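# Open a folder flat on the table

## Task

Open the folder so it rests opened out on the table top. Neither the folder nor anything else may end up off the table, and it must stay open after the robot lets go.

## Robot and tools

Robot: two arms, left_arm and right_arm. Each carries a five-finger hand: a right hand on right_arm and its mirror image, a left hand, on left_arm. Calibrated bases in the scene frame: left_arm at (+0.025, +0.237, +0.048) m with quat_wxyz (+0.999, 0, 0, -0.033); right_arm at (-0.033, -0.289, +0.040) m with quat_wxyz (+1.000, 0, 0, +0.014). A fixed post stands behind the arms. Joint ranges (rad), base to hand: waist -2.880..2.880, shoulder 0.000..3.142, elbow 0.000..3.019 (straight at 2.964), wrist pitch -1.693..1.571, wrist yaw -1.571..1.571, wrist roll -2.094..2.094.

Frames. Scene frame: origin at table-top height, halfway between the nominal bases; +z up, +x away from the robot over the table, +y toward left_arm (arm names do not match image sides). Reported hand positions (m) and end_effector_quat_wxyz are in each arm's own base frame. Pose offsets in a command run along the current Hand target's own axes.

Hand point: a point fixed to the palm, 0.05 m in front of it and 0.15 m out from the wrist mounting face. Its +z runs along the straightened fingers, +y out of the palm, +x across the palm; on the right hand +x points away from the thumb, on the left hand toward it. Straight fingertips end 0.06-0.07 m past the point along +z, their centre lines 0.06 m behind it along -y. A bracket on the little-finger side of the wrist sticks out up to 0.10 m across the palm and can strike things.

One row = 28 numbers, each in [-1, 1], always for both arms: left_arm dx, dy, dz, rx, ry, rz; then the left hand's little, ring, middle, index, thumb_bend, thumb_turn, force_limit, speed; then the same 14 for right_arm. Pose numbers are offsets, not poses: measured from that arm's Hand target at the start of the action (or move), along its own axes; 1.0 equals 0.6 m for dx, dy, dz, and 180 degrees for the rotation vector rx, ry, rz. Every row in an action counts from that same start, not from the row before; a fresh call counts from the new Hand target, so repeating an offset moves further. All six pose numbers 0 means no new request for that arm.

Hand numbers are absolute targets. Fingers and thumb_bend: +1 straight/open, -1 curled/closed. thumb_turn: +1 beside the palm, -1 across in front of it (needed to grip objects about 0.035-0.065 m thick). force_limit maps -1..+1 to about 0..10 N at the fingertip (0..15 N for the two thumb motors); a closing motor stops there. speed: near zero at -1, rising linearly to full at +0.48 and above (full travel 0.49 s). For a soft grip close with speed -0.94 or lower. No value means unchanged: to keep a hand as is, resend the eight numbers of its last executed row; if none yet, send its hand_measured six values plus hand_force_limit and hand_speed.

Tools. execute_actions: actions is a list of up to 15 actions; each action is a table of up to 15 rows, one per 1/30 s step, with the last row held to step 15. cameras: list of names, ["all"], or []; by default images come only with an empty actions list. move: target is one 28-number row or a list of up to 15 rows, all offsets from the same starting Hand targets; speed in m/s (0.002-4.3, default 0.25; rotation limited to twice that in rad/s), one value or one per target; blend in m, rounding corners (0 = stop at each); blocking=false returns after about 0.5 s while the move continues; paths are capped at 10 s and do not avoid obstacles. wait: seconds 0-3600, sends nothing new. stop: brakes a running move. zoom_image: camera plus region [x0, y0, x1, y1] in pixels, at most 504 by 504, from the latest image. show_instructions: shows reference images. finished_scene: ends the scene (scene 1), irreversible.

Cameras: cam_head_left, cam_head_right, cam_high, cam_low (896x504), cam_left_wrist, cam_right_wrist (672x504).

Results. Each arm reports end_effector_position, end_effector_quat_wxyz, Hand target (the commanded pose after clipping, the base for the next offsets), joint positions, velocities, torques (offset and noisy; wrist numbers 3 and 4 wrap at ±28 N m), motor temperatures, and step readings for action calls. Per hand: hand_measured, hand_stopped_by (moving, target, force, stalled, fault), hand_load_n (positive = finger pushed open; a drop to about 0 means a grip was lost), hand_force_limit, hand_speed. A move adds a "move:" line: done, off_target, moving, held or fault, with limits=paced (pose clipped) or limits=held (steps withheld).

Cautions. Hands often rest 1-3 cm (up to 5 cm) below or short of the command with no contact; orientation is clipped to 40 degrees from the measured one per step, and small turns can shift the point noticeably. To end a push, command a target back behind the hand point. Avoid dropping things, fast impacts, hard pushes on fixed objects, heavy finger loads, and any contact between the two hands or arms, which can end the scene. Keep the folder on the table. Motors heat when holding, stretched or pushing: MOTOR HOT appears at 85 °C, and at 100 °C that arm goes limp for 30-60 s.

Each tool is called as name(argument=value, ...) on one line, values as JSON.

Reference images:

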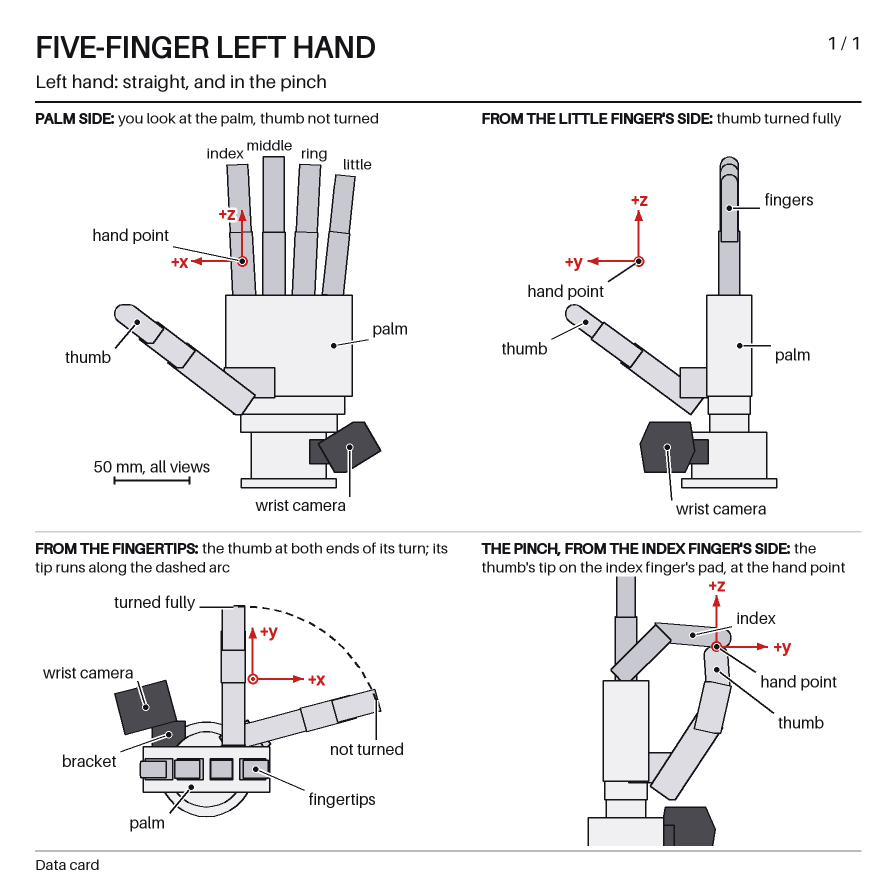

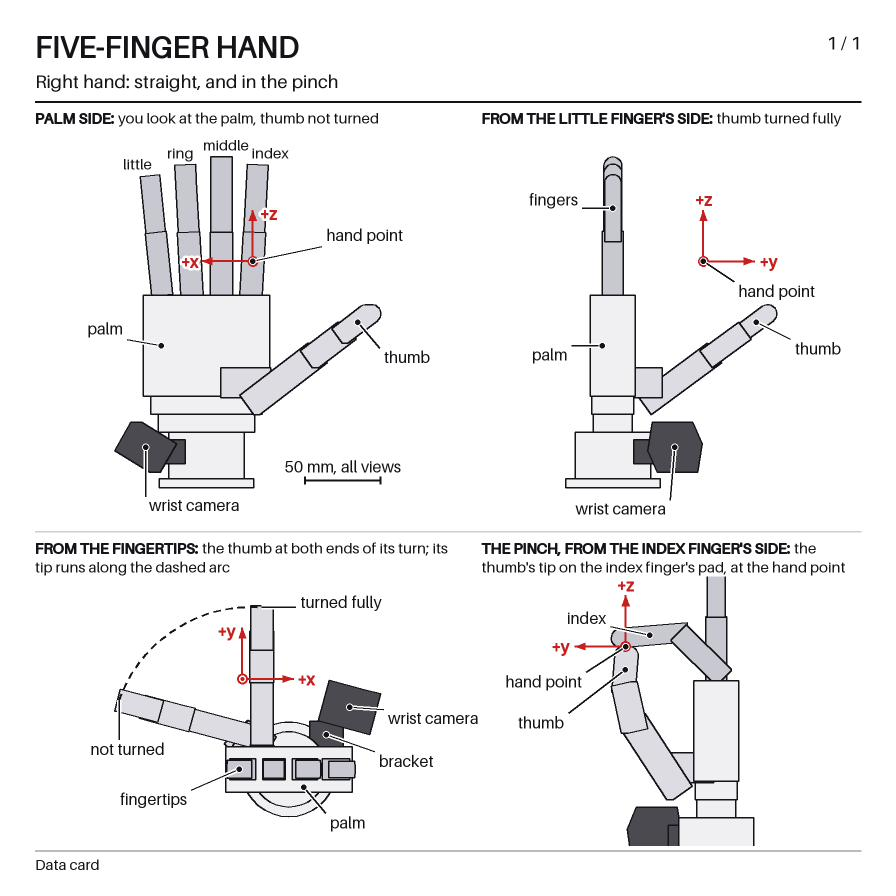

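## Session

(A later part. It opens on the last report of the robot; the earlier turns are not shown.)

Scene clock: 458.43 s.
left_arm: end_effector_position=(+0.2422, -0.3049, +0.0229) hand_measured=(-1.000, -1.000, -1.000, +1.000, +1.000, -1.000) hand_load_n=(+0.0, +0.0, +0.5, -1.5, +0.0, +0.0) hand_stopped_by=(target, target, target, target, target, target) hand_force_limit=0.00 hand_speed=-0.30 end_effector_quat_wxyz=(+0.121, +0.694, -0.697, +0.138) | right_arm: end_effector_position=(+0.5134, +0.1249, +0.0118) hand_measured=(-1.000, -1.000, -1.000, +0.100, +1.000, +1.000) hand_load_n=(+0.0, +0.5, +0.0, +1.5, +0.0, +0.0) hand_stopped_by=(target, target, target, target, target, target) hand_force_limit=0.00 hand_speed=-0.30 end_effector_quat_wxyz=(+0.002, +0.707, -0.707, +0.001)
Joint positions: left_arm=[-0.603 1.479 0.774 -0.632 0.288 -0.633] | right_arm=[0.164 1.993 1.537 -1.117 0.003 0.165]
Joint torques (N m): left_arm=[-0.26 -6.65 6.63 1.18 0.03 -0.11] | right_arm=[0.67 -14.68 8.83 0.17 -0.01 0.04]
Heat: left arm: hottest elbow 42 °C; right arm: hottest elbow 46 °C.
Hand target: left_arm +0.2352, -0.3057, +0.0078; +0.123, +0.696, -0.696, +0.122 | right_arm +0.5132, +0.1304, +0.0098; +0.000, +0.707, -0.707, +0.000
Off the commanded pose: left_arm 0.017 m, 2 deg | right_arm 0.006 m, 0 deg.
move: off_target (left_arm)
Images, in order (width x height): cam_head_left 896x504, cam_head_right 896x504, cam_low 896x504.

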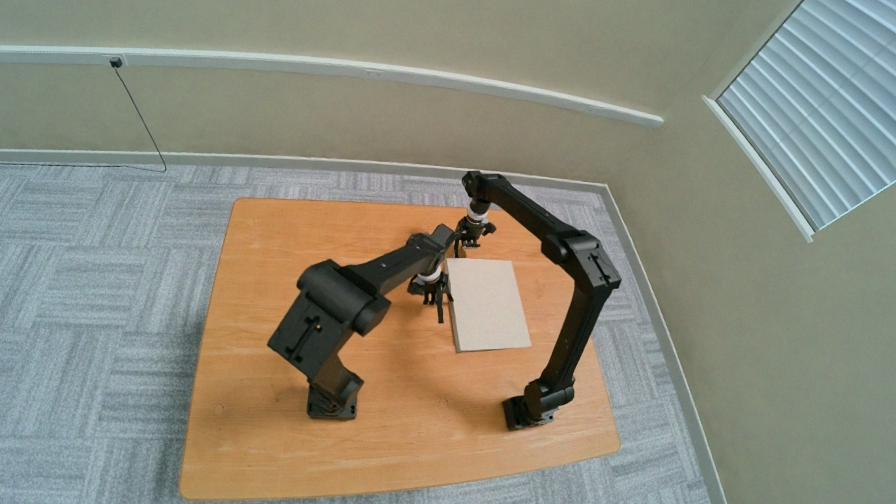

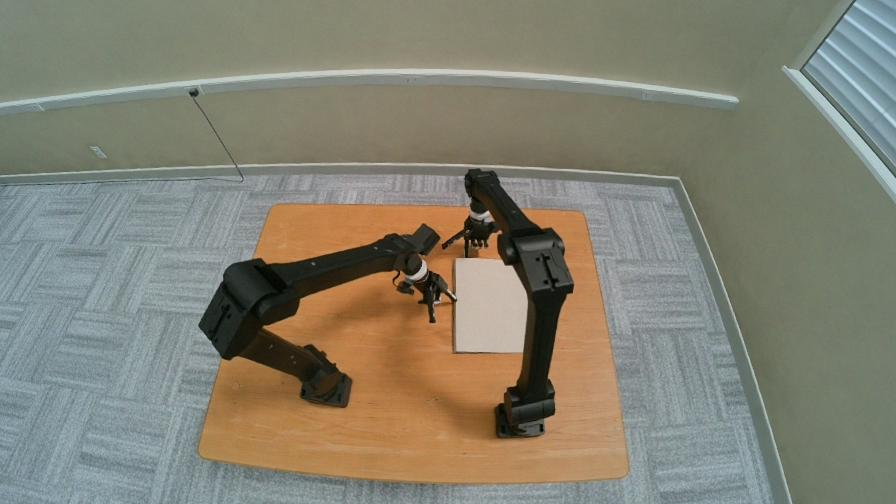

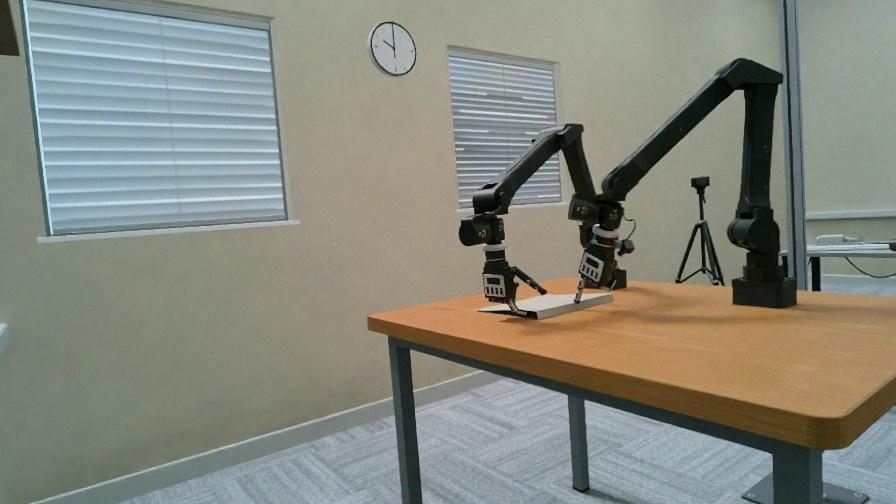

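move(target=[[-0.001,0,-0.011,0,0,0,-1,-1,-1,1,1,-1,0,-0.3,0,0.01,-0.025,0,0,0,-1,-1,-1,0.1,1,1,0,-0.3]], speed=0.03, cameras=["cam_low","cam_head_left","cam_head_right","cam_right_wrist"])

zoom_image(camera="cam_low", region=[470, 240, 630, 330])

zoom_image(camera="cam_head_left", region=[420, 220, 540, 360])

Scene clock: 471.70 s.
left_arm: end_effector_position=(+0.2421, -0.3049, +0.0230) hand_measured=(-1.000, -1.000, -1.000, +1.000, +1.000, -1.000) hand_load_n=(+0.0, +0.0, +0.0, -1.5, +0.0, +0.0) hand_stopped_by=(target, target, target, target, target, target) hand_force_limit=0.00 hand_speed=-0.30 end_effector_quat_wxyz=(+0.122, +0.693, -0.697, +0.138) | right_arm: end_effector_position=(+0.5129, +0.1248, +0.0115) hand_measured=(-1.000, -1.000, -1.000, +0.100, +1.000, +1.000) hand_load_n=(+0.0, +0.0, +0.0, +1.0, +0.0, +0.0) hand_stopped_by=(target, target, target, target, target, target) hand_force_limit=0.00 hand_speed=-0.30 end_effector_quat_wxyz=(+0.002, +0.707, -0.707, +0.000)
Joint positions: left_arm=[-0.603 1.479 0.774 -0.632 0.289 -0.633] | right_arm=[0.164 1.993 1.536 -1.117 0.003 0.165]
Joint torques (N m): left_arm=[0.73 -7 6.94 0.36 0.09 -0.08] | right_arm=[0.97 -16.91 8.31 -0.76 -0.02 0.05]
Heat: left arm: hottest elbow 41 °C; right arm: hottest elbow 46 °C.
Hand target: left_arm +0.2352, -0.3029, +0.0138; +0.123, +0.696, -0.696, +0.122 | right_arm +0.5073, +0.1304, +0.0249; +0.000, +0.707, -0.707, +0.000
Off the commanded pose: left_arm 0.012 m, 2 deg | right_arm 0.016 m, 0 deg.
move: off_target (left_arm, right_arm)
Images, in order (width x height): cam_head_left 896x504, cam_head_right 896x504, cam_low 896x504, cam_right_wrist 672x504.

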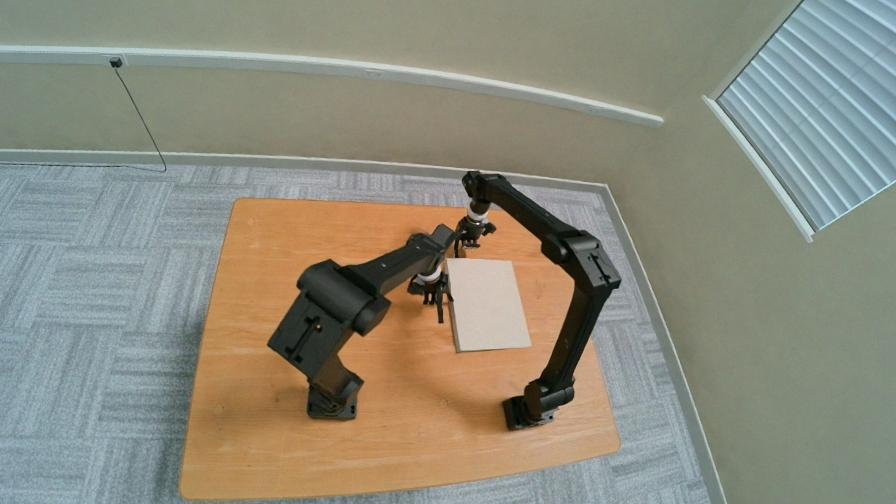

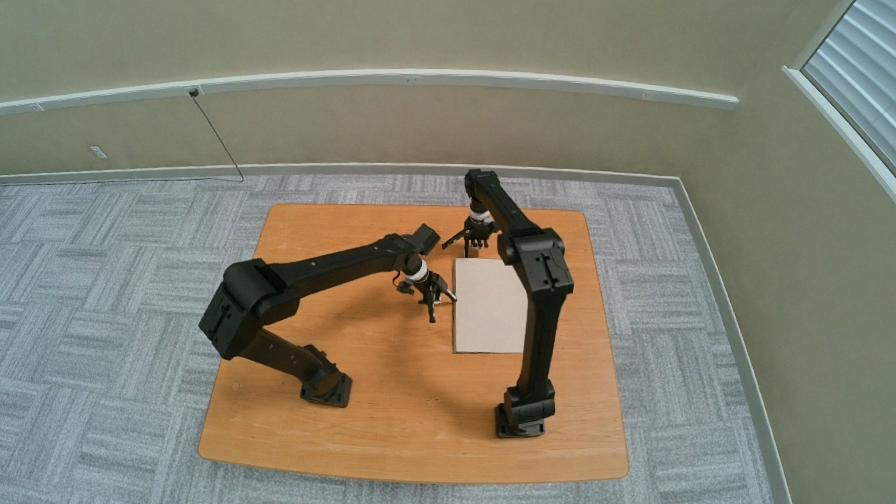

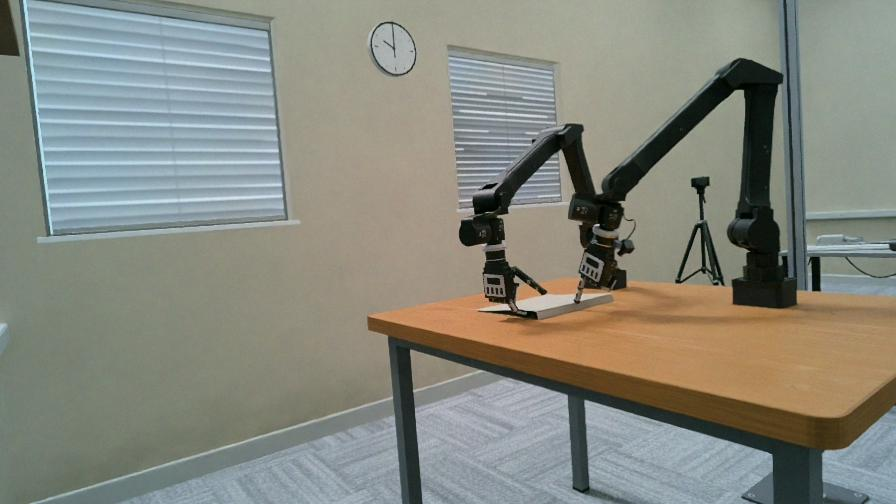

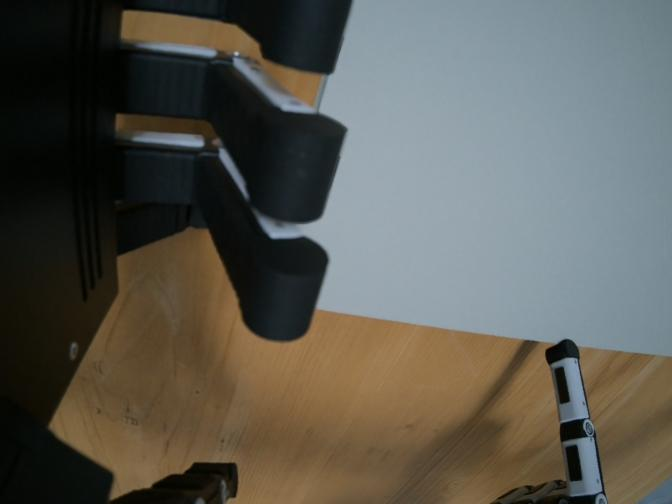

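Scaled by 3.150.

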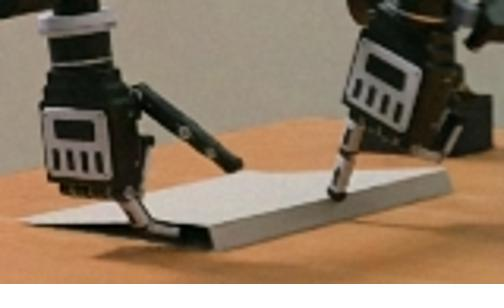

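Scaled by 3.600.

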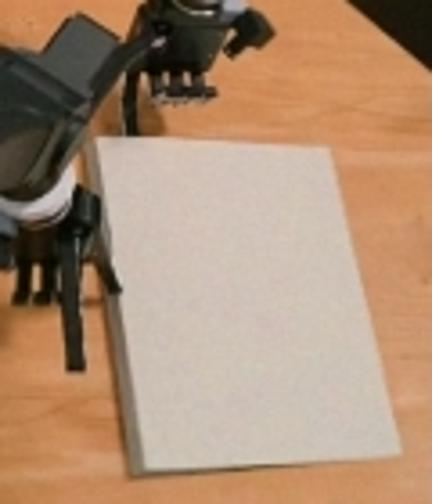

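move(target=[[0,0,0,0,0,0,-1,-1,-1,1,1,-1,0,-0.3,0,0.005,-0.025,0,0,0,-1,-1,-1,0.1,1,1,0,-0.3]], speed=0.03, cameras=["cam_low","cam_head_left","cam_head_right"])

zoom_image(camera="cam_low", region=[470, 240, 630, 330])

Scene clock: 475.97 s.
left_arm: end_effector_position=(+0.2415, -0.3054, +0.0233) hand_measured=(-1.000, -1.000, -1.000, +1.000, +1.000, -1.000) hand_load_n=(+0.0, +0.0, +0.0, -1.5, +0.0, +0.0) hand_stopped_by=(target, target, target, target, target, target) hand_force_limit=0.00 hand_speed=-0.30 end_effector_quat_wxyz=(+0.123, +0.693, -0.697, +0.138) | right_arm: end_effector_position=(+0.5092, +0.1242, +0.0219) hand_measured=(-1.000, -1.000, -1.000, +0.100, +1.000, +1.000) hand_load_n=(+0.0, +0.0, +0.0, +2.5, -0.5, +0.0) hand_stopped_by=(target, target, target, target, target, target) hand_force_limit=0.00 hand_speed=-0.30 end_effector_quat_wxyz=(+0.004, +0.705, -0.709, -0.001)
Joint positions: left_arm=[-0.604 1.479 0.774 -0.632 0.292 -0.633] | right_arm=[0.164 1.974 1.536 -1.14 0.004 0.169]
Joint torques (N m): left_arm=[0.15 -8 6.95 0.36 0 -0.11] | right_arm=[0.79 -17.2 8.81 -0.99 -0.05 0.02]
Heat: left arm: hottest elbow 41 °C; right arm: hottest elbow 45 °C.
Hand target: left_arm +0.2351, -0.3029, +0.0138; +0.123, +0.696, -0.697, +0.122 | right_arm +0.5043, +0.1304, +0.0398; +0.000, +0.707, -0.707, +0.000
Off the commanded pose: left_arm 0.012 m, 2 deg | right_arm 0.020 m, 1 deg.
move: off_target (right_arm)
Images, in order (width x height): cam_head_left 896x504, cam_head_right 896x504, cam_low 896x504.

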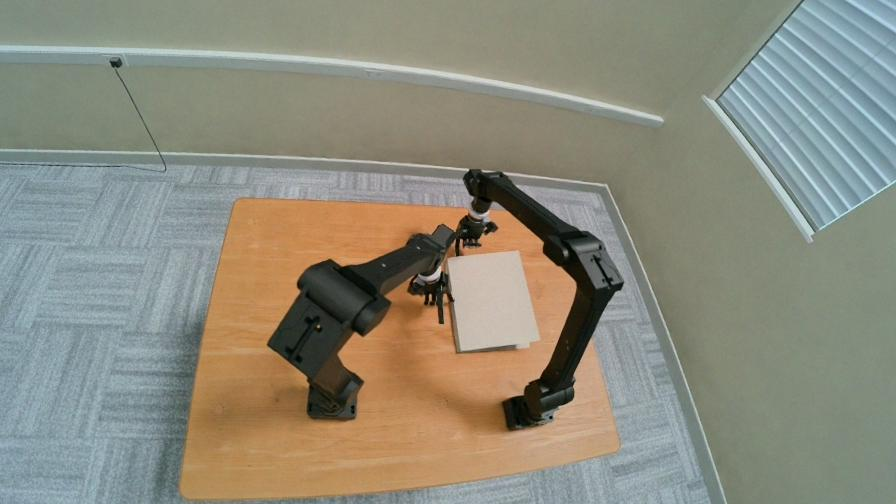

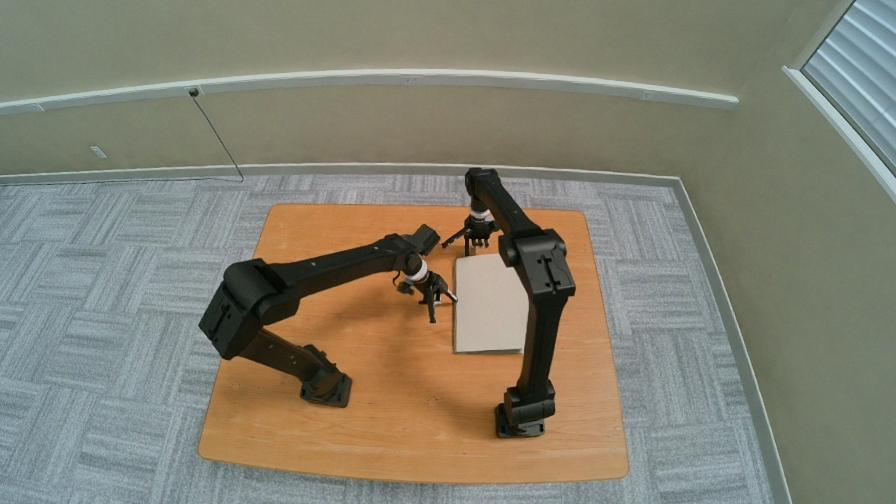

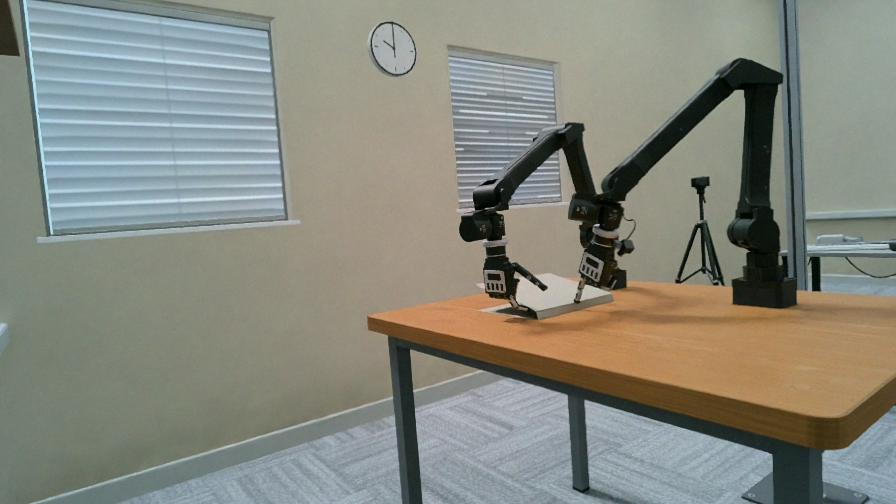

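Scaled by 3.150.

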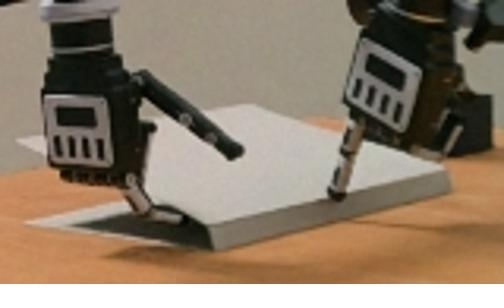

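move(target=[[0,0,0,0,0,0,-1,-1,-1,1,1,-1,0,-0.3,0.075,0,-0.017,0,0,0,-1,-1,-1,0.1,1,1,0,-0.3]], speed=0.05, cameras=["cam_low","cam_head_left","cam_head_right","cam_right_wrist"])

zoom_image(camera="cam_low", region=[470, 240, 630, 330])

zoom_image(camera="cam_head_left", region=[420, 220, 540, 360])

Scene clock: 484.67 s.
left_arm: end_effector_position=(+0.2414, -0.3043, +0.0201) hand_measured=(-1.000, -1.000, -1.000, +1.000, +1.000, -1.000) hand_load_n=(+0.0, +0.0, +0.0, +0.0, +0.0, +0.0) hand_stopped_by=(target, target, target, target, target, target) hand_force_limit=0.00 hand_speed=-0.30 end_effector_quat_wxyz=(+0.122, +0.694, -0.697, +0.134) | right_arm: end_effector_position=(+0.5054, +0.0886, +0.0353) hand_measured=(-1.000, -1.000, -1.000, +0.100, +1.000, +1.000) hand_load_n=(+0.0, +0.0, +0.0, +1.0, -0.5, +0.0) hand_stopped_by=(target, target, target, target, target, target) hand_force_limit=0.00 hand_speed=-0.30 end_effector_quat_wxyz=(+0.007, +0.704, -0.710, -0.003)
Joint positions: left_arm=[-0.604 1.486 0.774 -0.632 0.287 -0.633] | right_arm=[0.103 1.945 1.526 -1.168 0.004 0.112]
Joint torques (N m): left_arm=[0.56 -8.47 6.89 0.35 0.1 -0.11] | right_arm=[-0.15 -16.85 8.77 -0.46 -0.05 -0.14]
Heat: left arm: hottest elbow 41 °C; right arm: hottest elbow 45 °C.
Hand target: left_arm +0.2351, -0.3029, +0.0137; +0.123, +0.696, -0.697, +0.122 | right_arm +0.5041, +0.0855, +0.0499; +0.000, +0.707, -0.707, +0.000
Off the commanded pose: left_arm 0.009 m, 1 deg | right_arm 0.015 m, 1 deg.
move: off_target (right_arm)
Images, in order (width x height): cam_head_left 896x504, cam_head_right 896x504, cam_low 896x504, cam_right_wrist 672x504.

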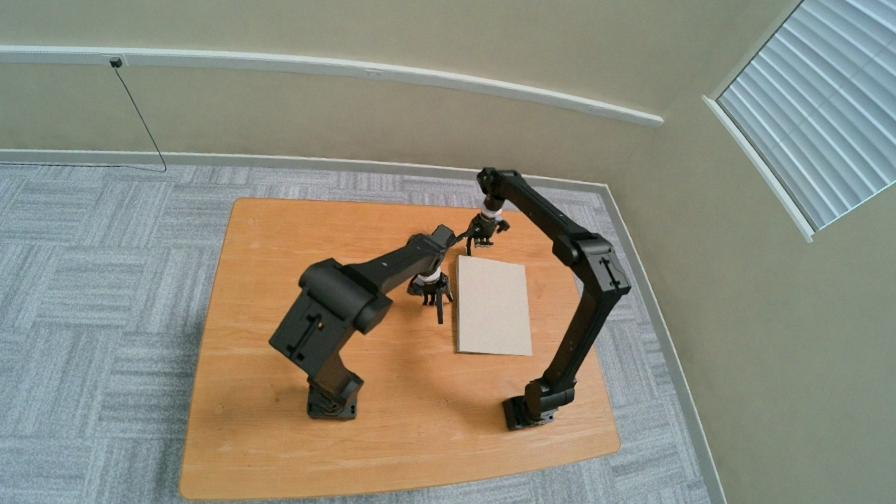

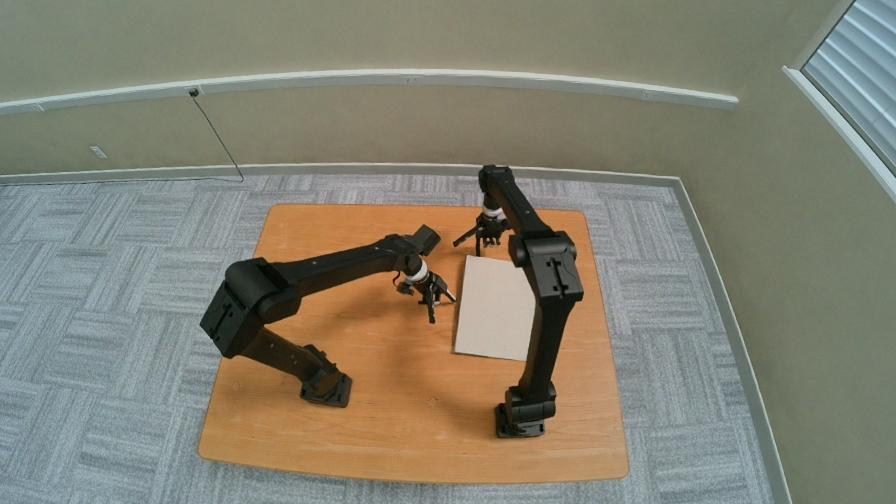

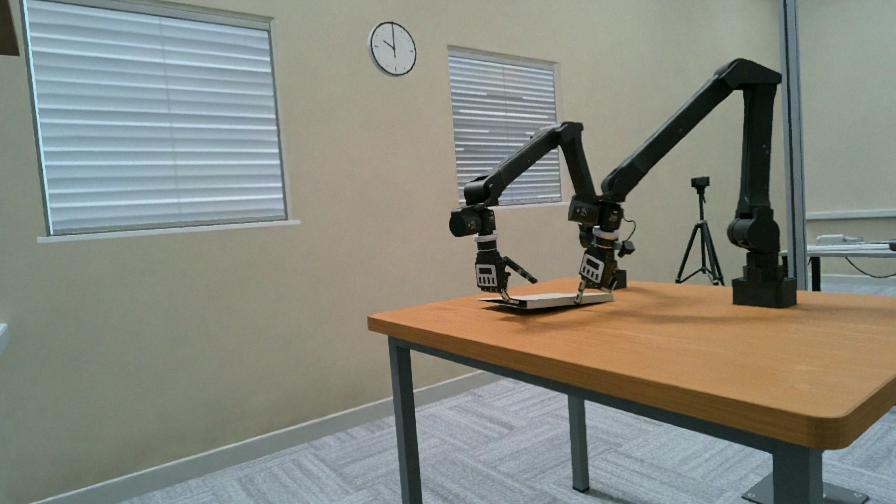

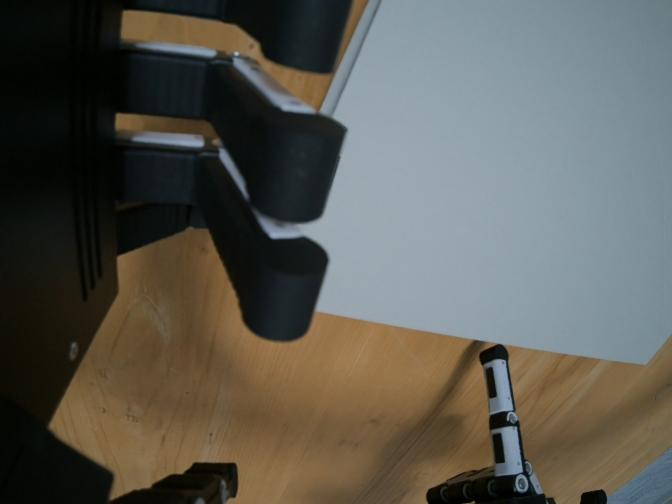

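Scaled by 3.150.

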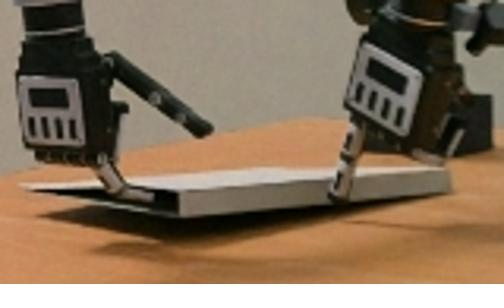

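Scaled by 3.600.

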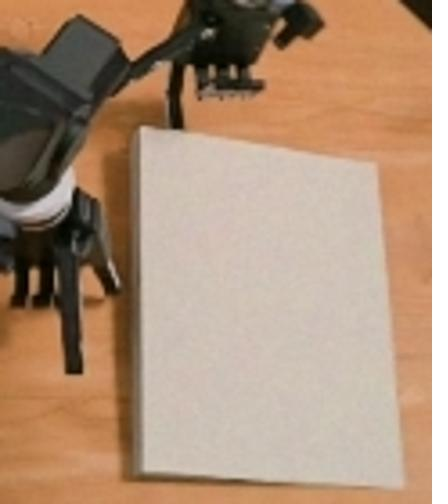

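move(target=[[0,0,-0.06,0,0,0,-1,-1,-1,1,1,-1,0,-0.3,0,0,0.063,0,0,0,-1,-1,-1,0.1,1,1,0,-0.3]], speed=0.04, cameras=["cam_low","cam_head_left","cam_head_right","cam_right_wrist"])

zoom_image(camera="cam_low", region=[470, 240, 630, 330])

zoom_image(camera="cam_head_left", region=[420, 220, 540, 360])

Scene clock: 496.67 s.
left_arm: end_effector_position=(+0.2262, -0.2902, +0.0381) hand_measured=(-1.000, -1.000, -1.000, +1.000, +1.000, -1.000) hand_load_n=(+0.5, +0.0, +0.0, -0.5, +0.0, +0.0) hand_stopped_by=(target, target, target, target, target, target) hand_force_limit=0.00 hand_speed=-0.30 end_effector_quat_wxyz=(+0.126, +0.700, -0.695, +0.109) | right_arm: end_effector_position=(+0.5038, +0.0884, +0.0157) hand_measured=(-1.000, -1.000, -1.000, +0.100, +1.000, +1.000) hand_load_n=(+0.0, +0.0, +0.5, +1.0, +0.0, +0.0) hand_stopped_by=(target, target, target, target, target, target) hand_force_limit=0.00 hand_speed=-0.30 end_effector_quat_wxyz=(+0.001, +0.704, -0.710, +0.002)
Joint positions: left_arm=[-0.596 1.427 0.774 -0.743 0.287 -0.628] | right_arm=[0.103 1.953 1.484 -1.102 0.004 0.111]
Joint torques (N m): left_arm=[1.38 -9.64 9.06 0.17 0.3 0.2] | right_arm=[-0.44 -13.63 8.59 0.31 -0.05 -0.17]
Heat: left arm: hottest elbow 41 °C; right arm: hottest elbow 46 °C.
Hand target: left_arm +0.2352, -0.2906, +0.0477; +0.123, +0.696, -0.696, +0.122 | right_arm +0.5041, +0.0854, +0.0121; +0.000, +0.707, -0.707, +0.000
Off the commanded pose: left_arm 0.013 m, 2 deg | right_arm 0.005 m, 0 deg.
move: off_target (left_arm)
Images, in order (width x height): cam_head_left 896x504, cam_head_right 896x504, cam_low 896x504, cam_right_wrist 672x504.

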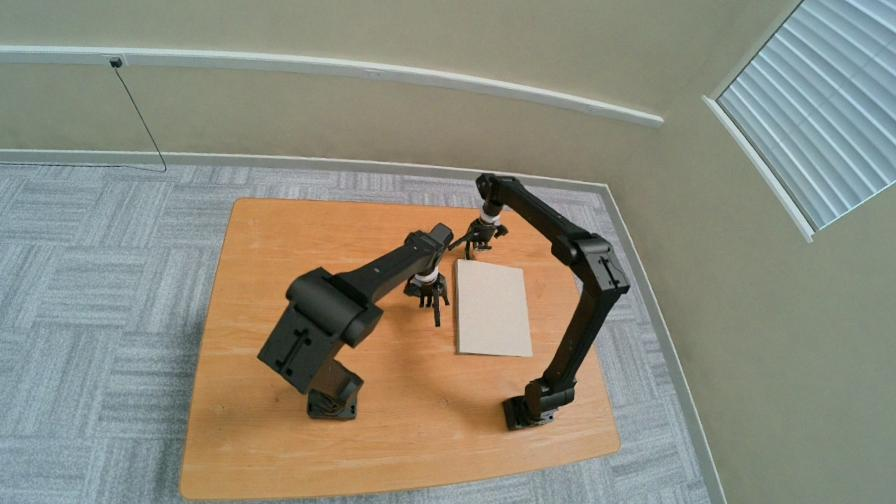

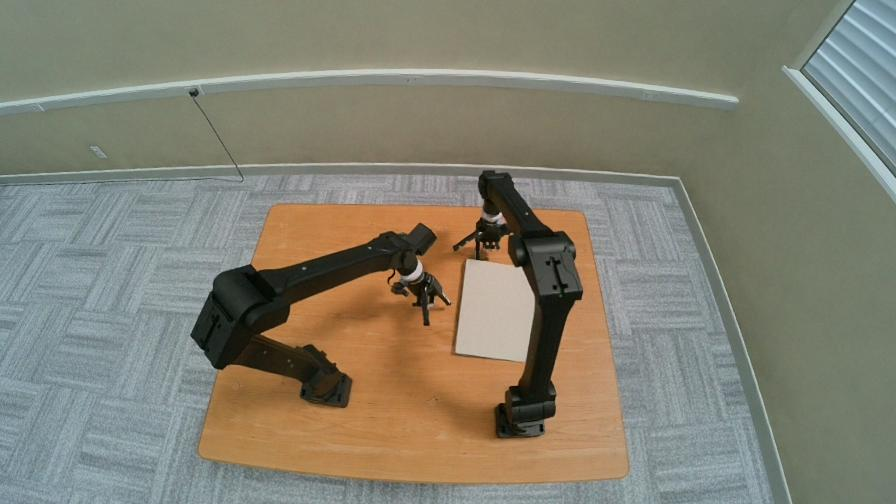

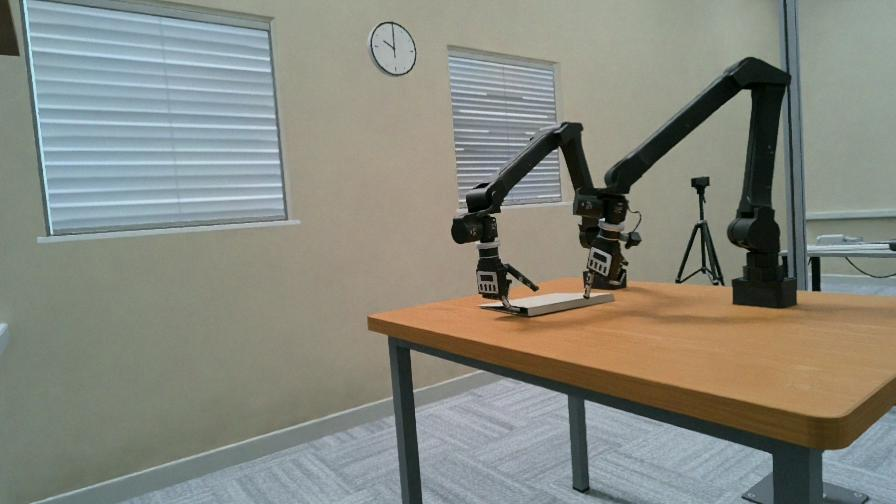

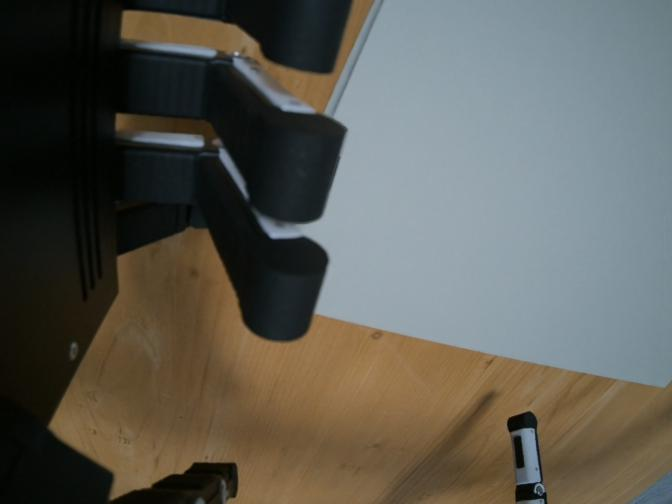

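Scaled by 3.150.

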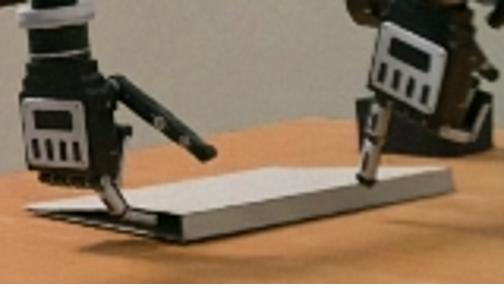

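Scaled by 3.600.

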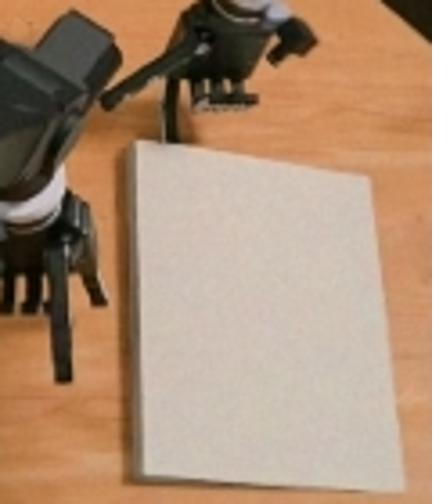

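move(target=[[0,0,0,0,0,0,-1,-1,-1,1,1,-1,0,-0.3,0,-0.0683,0,0,0,0,-1,-1,-1,0.1,1,1,0,-0.3],[0,0,0,0,0,0,-1,-1,-1,1,1,-1,0,-0.3,0.0617,-0.0683,0.0168,0,0,0,-1,-1,-1,0.1,1,1,0,-0.3]], speed=0.05, cameras=["cam_low","cam_head_left","cam_right_wrist"])

zoom_image(camera="cam_low", region=[470, 260, 570, 330])

zoom_image(camera="cam_head_left", region=[420, 220, 540, 300])

Scene clock: 517.27 s.
left_arm: end_effector_position=(+0.2261, -0.2901, +0.0381) hand_measured=(-1.000, -1.000, -1.000, +1.000, +1.000, -1.000) hand_load_n=(+0.0, +0.0, +0.0, +0.0, +0.0, +0.0) hand_stopped_by=(target, target, target, target, target, target) hand_force_limit=0.00 hand_speed=-0.30 end_effector_quat_wxyz=(+0.126, +0.699, -0.695, +0.110) | right_arm: end_effector_position=(+0.5289, +0.0546, +0.0016) hand_measured=(-1.000, -1.000, -1.000, +0.100, +1.000, +1.000) hand_load_n=(+0.0, +0.0, +0.0, -0.5, +0.0, +0.5) hand_stopped_by=(target, target, target, target, target, target) hand_force_limit=0.00 hand_speed=-0.30 end_effector_quat_wxyz=(+0.011, +0.705, -0.709, -0.010)
Joint positions: left_arm=[-0.596 1.427 0.774 -0.743 0.287 -0.627] | right_arm=[0.041 2.044 1.586 -1.143 0 0.046]
Joint torques (N m): left_arm=[1.55 -9.23 9.14 0.31 0.28 0.15] | right_arm=[-0.79 -13.98 11.77 0.4 0.13 -0.19]
Heat: left arm: hottest elbow 41 °C; right arm: hottest elbow 45 °C.
Hand target: left_arm +0.2352, -0.2906, +0.0477; +0.123, +0.696, -0.696, +0.122 | right_arm +0.5451, +0.0484, +0.0021; +0.000, +0.707, -0.707, +0.000
Off the commanded pose: left_arm 0.013 m, 2 deg | right_arm 0.017 m, 2 deg.
move: off_target (right_arm)
Images, in order (width x height): cam_head_left 896x504, cam_low 896x504, cam_right_wrist 672x504.

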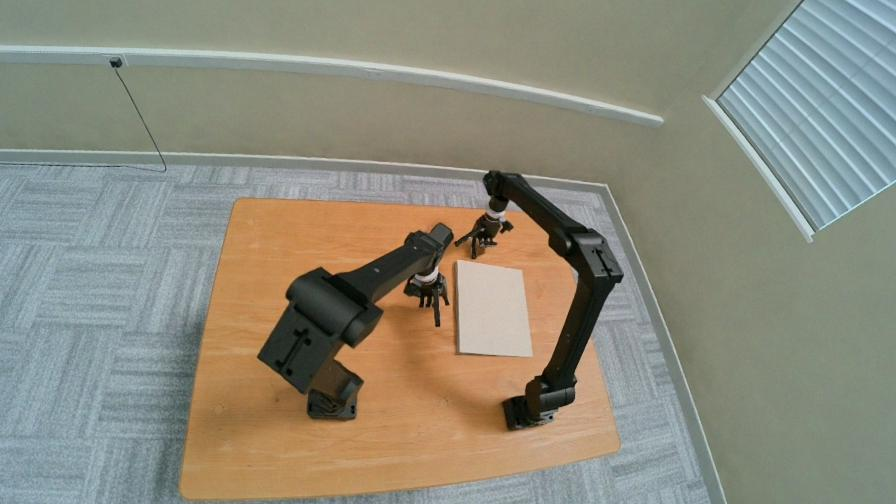

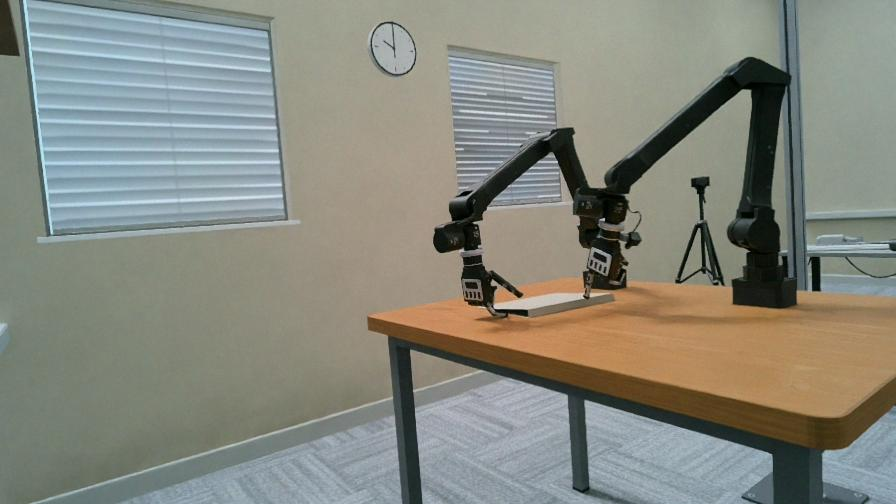

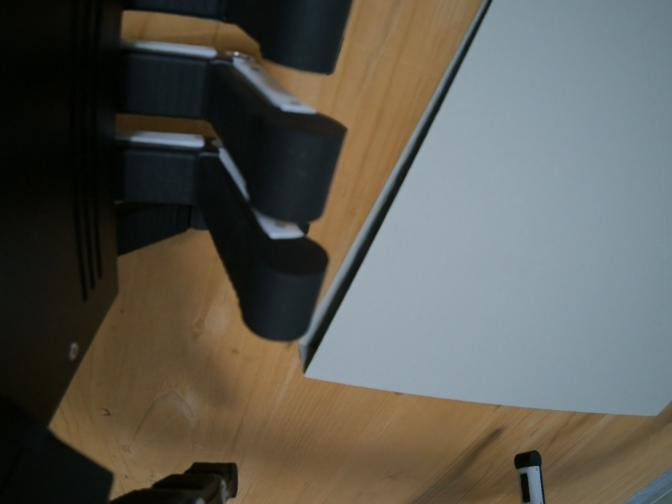

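Scaled by 5.040.

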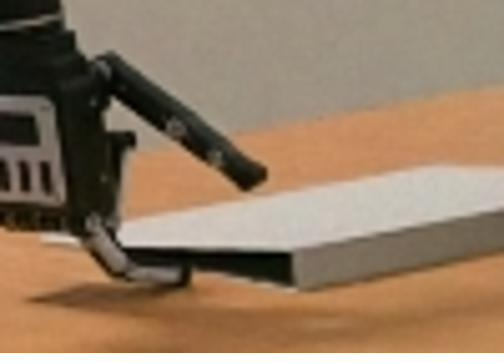

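Scaled by 4.200.

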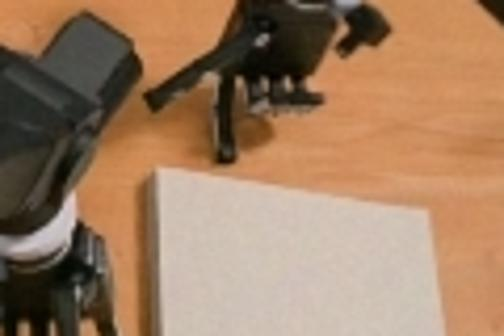

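move(target=[[0.0638,0,0.0197,0,0,0,-1,-1,-1,1,1,-1,0,-0.3,0.02,0,-0.003,0,0,0,-1,-1,-1,0.1,1,1,0,-0.3]], speed=0.05, cameras=["cam_low","cam_head_left","cam_head_right"])

zoom_image(camera="cam_head_right", region=[420, 220, 520, 320])

zoom_image(camera="cam_head_left", region=[420, 220, 520, 320])

Scene clock: 528.07 s.
left_arm: end_effector_position=(+0.2199, -0.3131, +0.0394) hand_measured=(-1.000, -1.000, -1.000, +1.000, +1.000, -1.000) hand_load_n=(+0.0, +0.5, +0.0, +0.0, +0.0, +0.0) hand_stopped_by=(target, target, target, target, target, target) hand_force_limit=0.00 hand_speed=-0.30 end_effector_quat_wxyz=(+0.126, +0.698, -0.697, +0.104) | right_arm: end_effector_position=(+0.5292, +0.0436, +0.0016) hand_measured=(-1.000, -1.000, -1.000, +0.100, +1.000, +1.000) hand_load_n=(+0.0, +0.0, +0.0, -0.5, +0.0, +0.0) hand_stopped_by=(target, target, target, target, target, target) hand_force_limit=0.00 hand_speed=-0.30 end_effector_quat_wxyz=(+0.011, +0.705, -0.709, -0.011)
Joint positions: left_arm=[-0.659 1.45 0.803 -0.743 0.275 -0.685] | right_arm=[0.022 2.044 1.586 -1.143 -0.001 0.026]
Joint torques (N m): left_arm=[-0.09 -7.77 11.59 0.75 0.1 -0.15] | right_arm=[-0.91 -14.27 11.86 0.34 0.13 -0.19]
Heat: left arm: hottest elbow 42 °C; right arm: hottest elbow 45 °C.
Hand target: left_arm +0.2352, -0.3306, +0.0496; +0.123, +0.696, -0.696, +0.122 | right_arm +0.5451, +0.0363, +0.0039; +0.000, +0.707, -0.707, +0.000
Off the commanded pose: left_arm 0.025 m, 2 deg | right_arm 0.018 m, 2 deg.
move: off_target (left_arm, right_arm)
Images, in order (width x height): cam_head_left 896x504, cam_head_right 896x504, cam_low 896x504.

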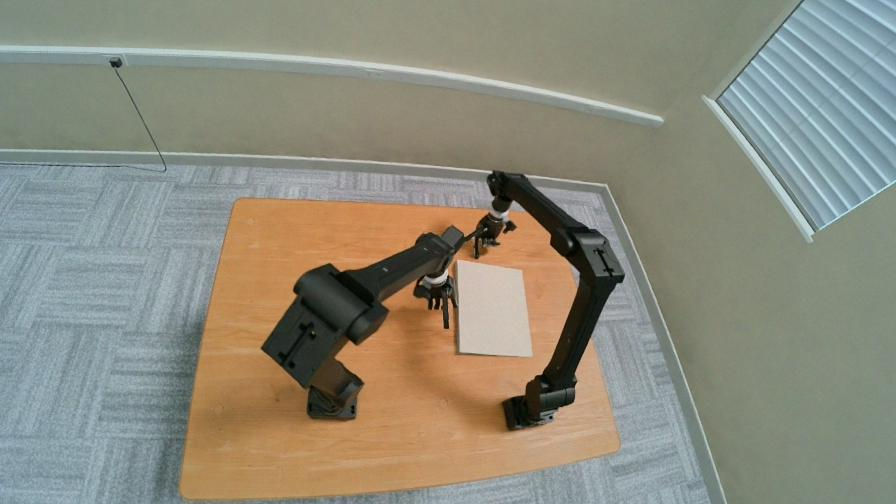

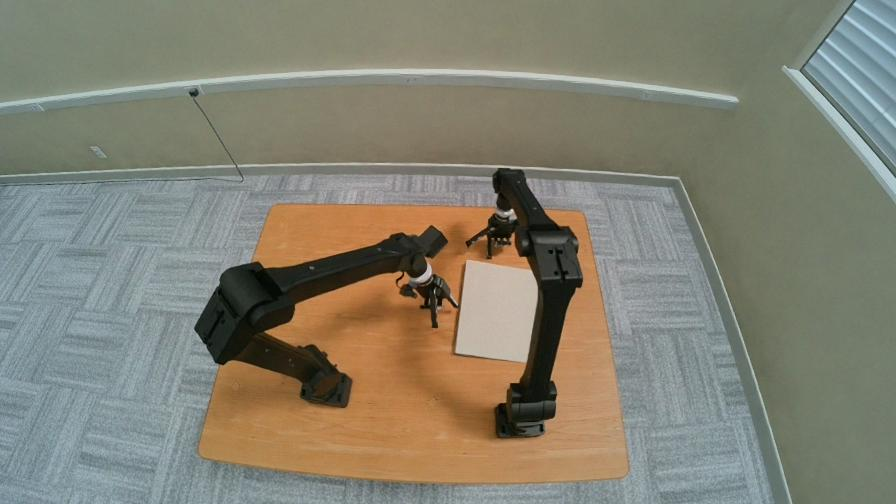

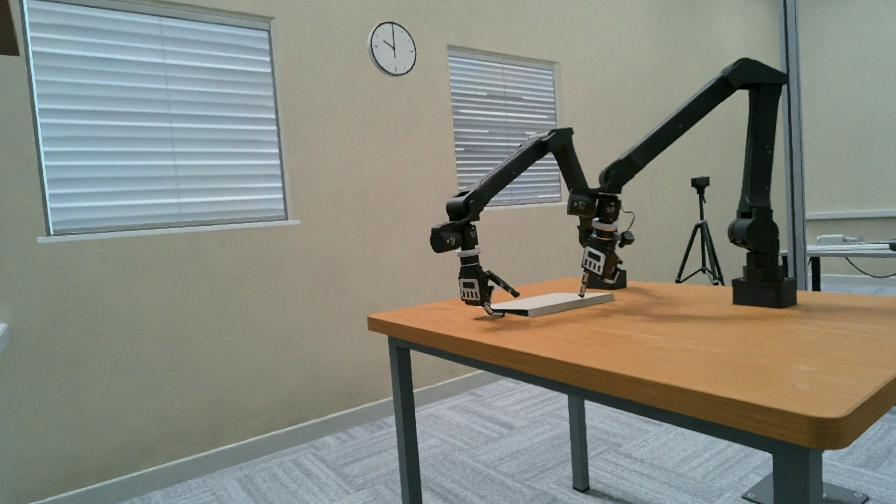

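Scaled by 5.040.

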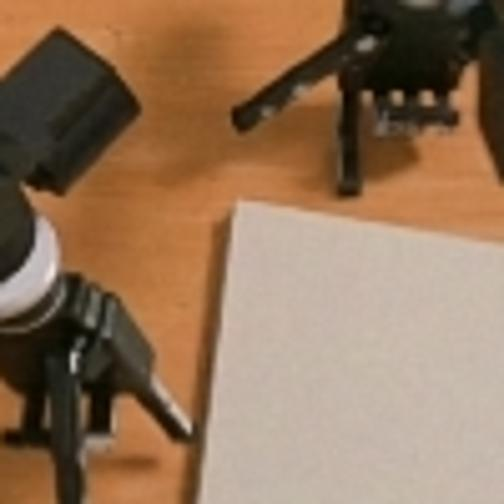

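Scaled by 5.040.

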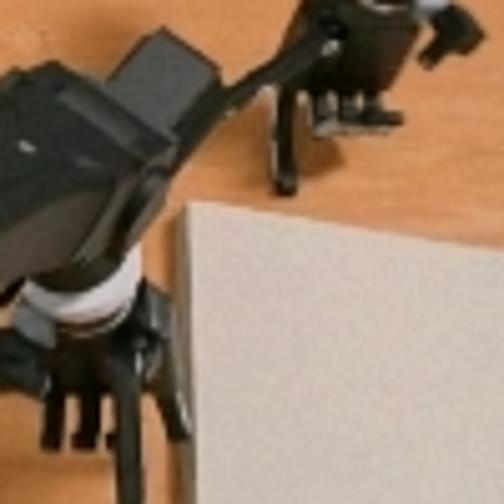

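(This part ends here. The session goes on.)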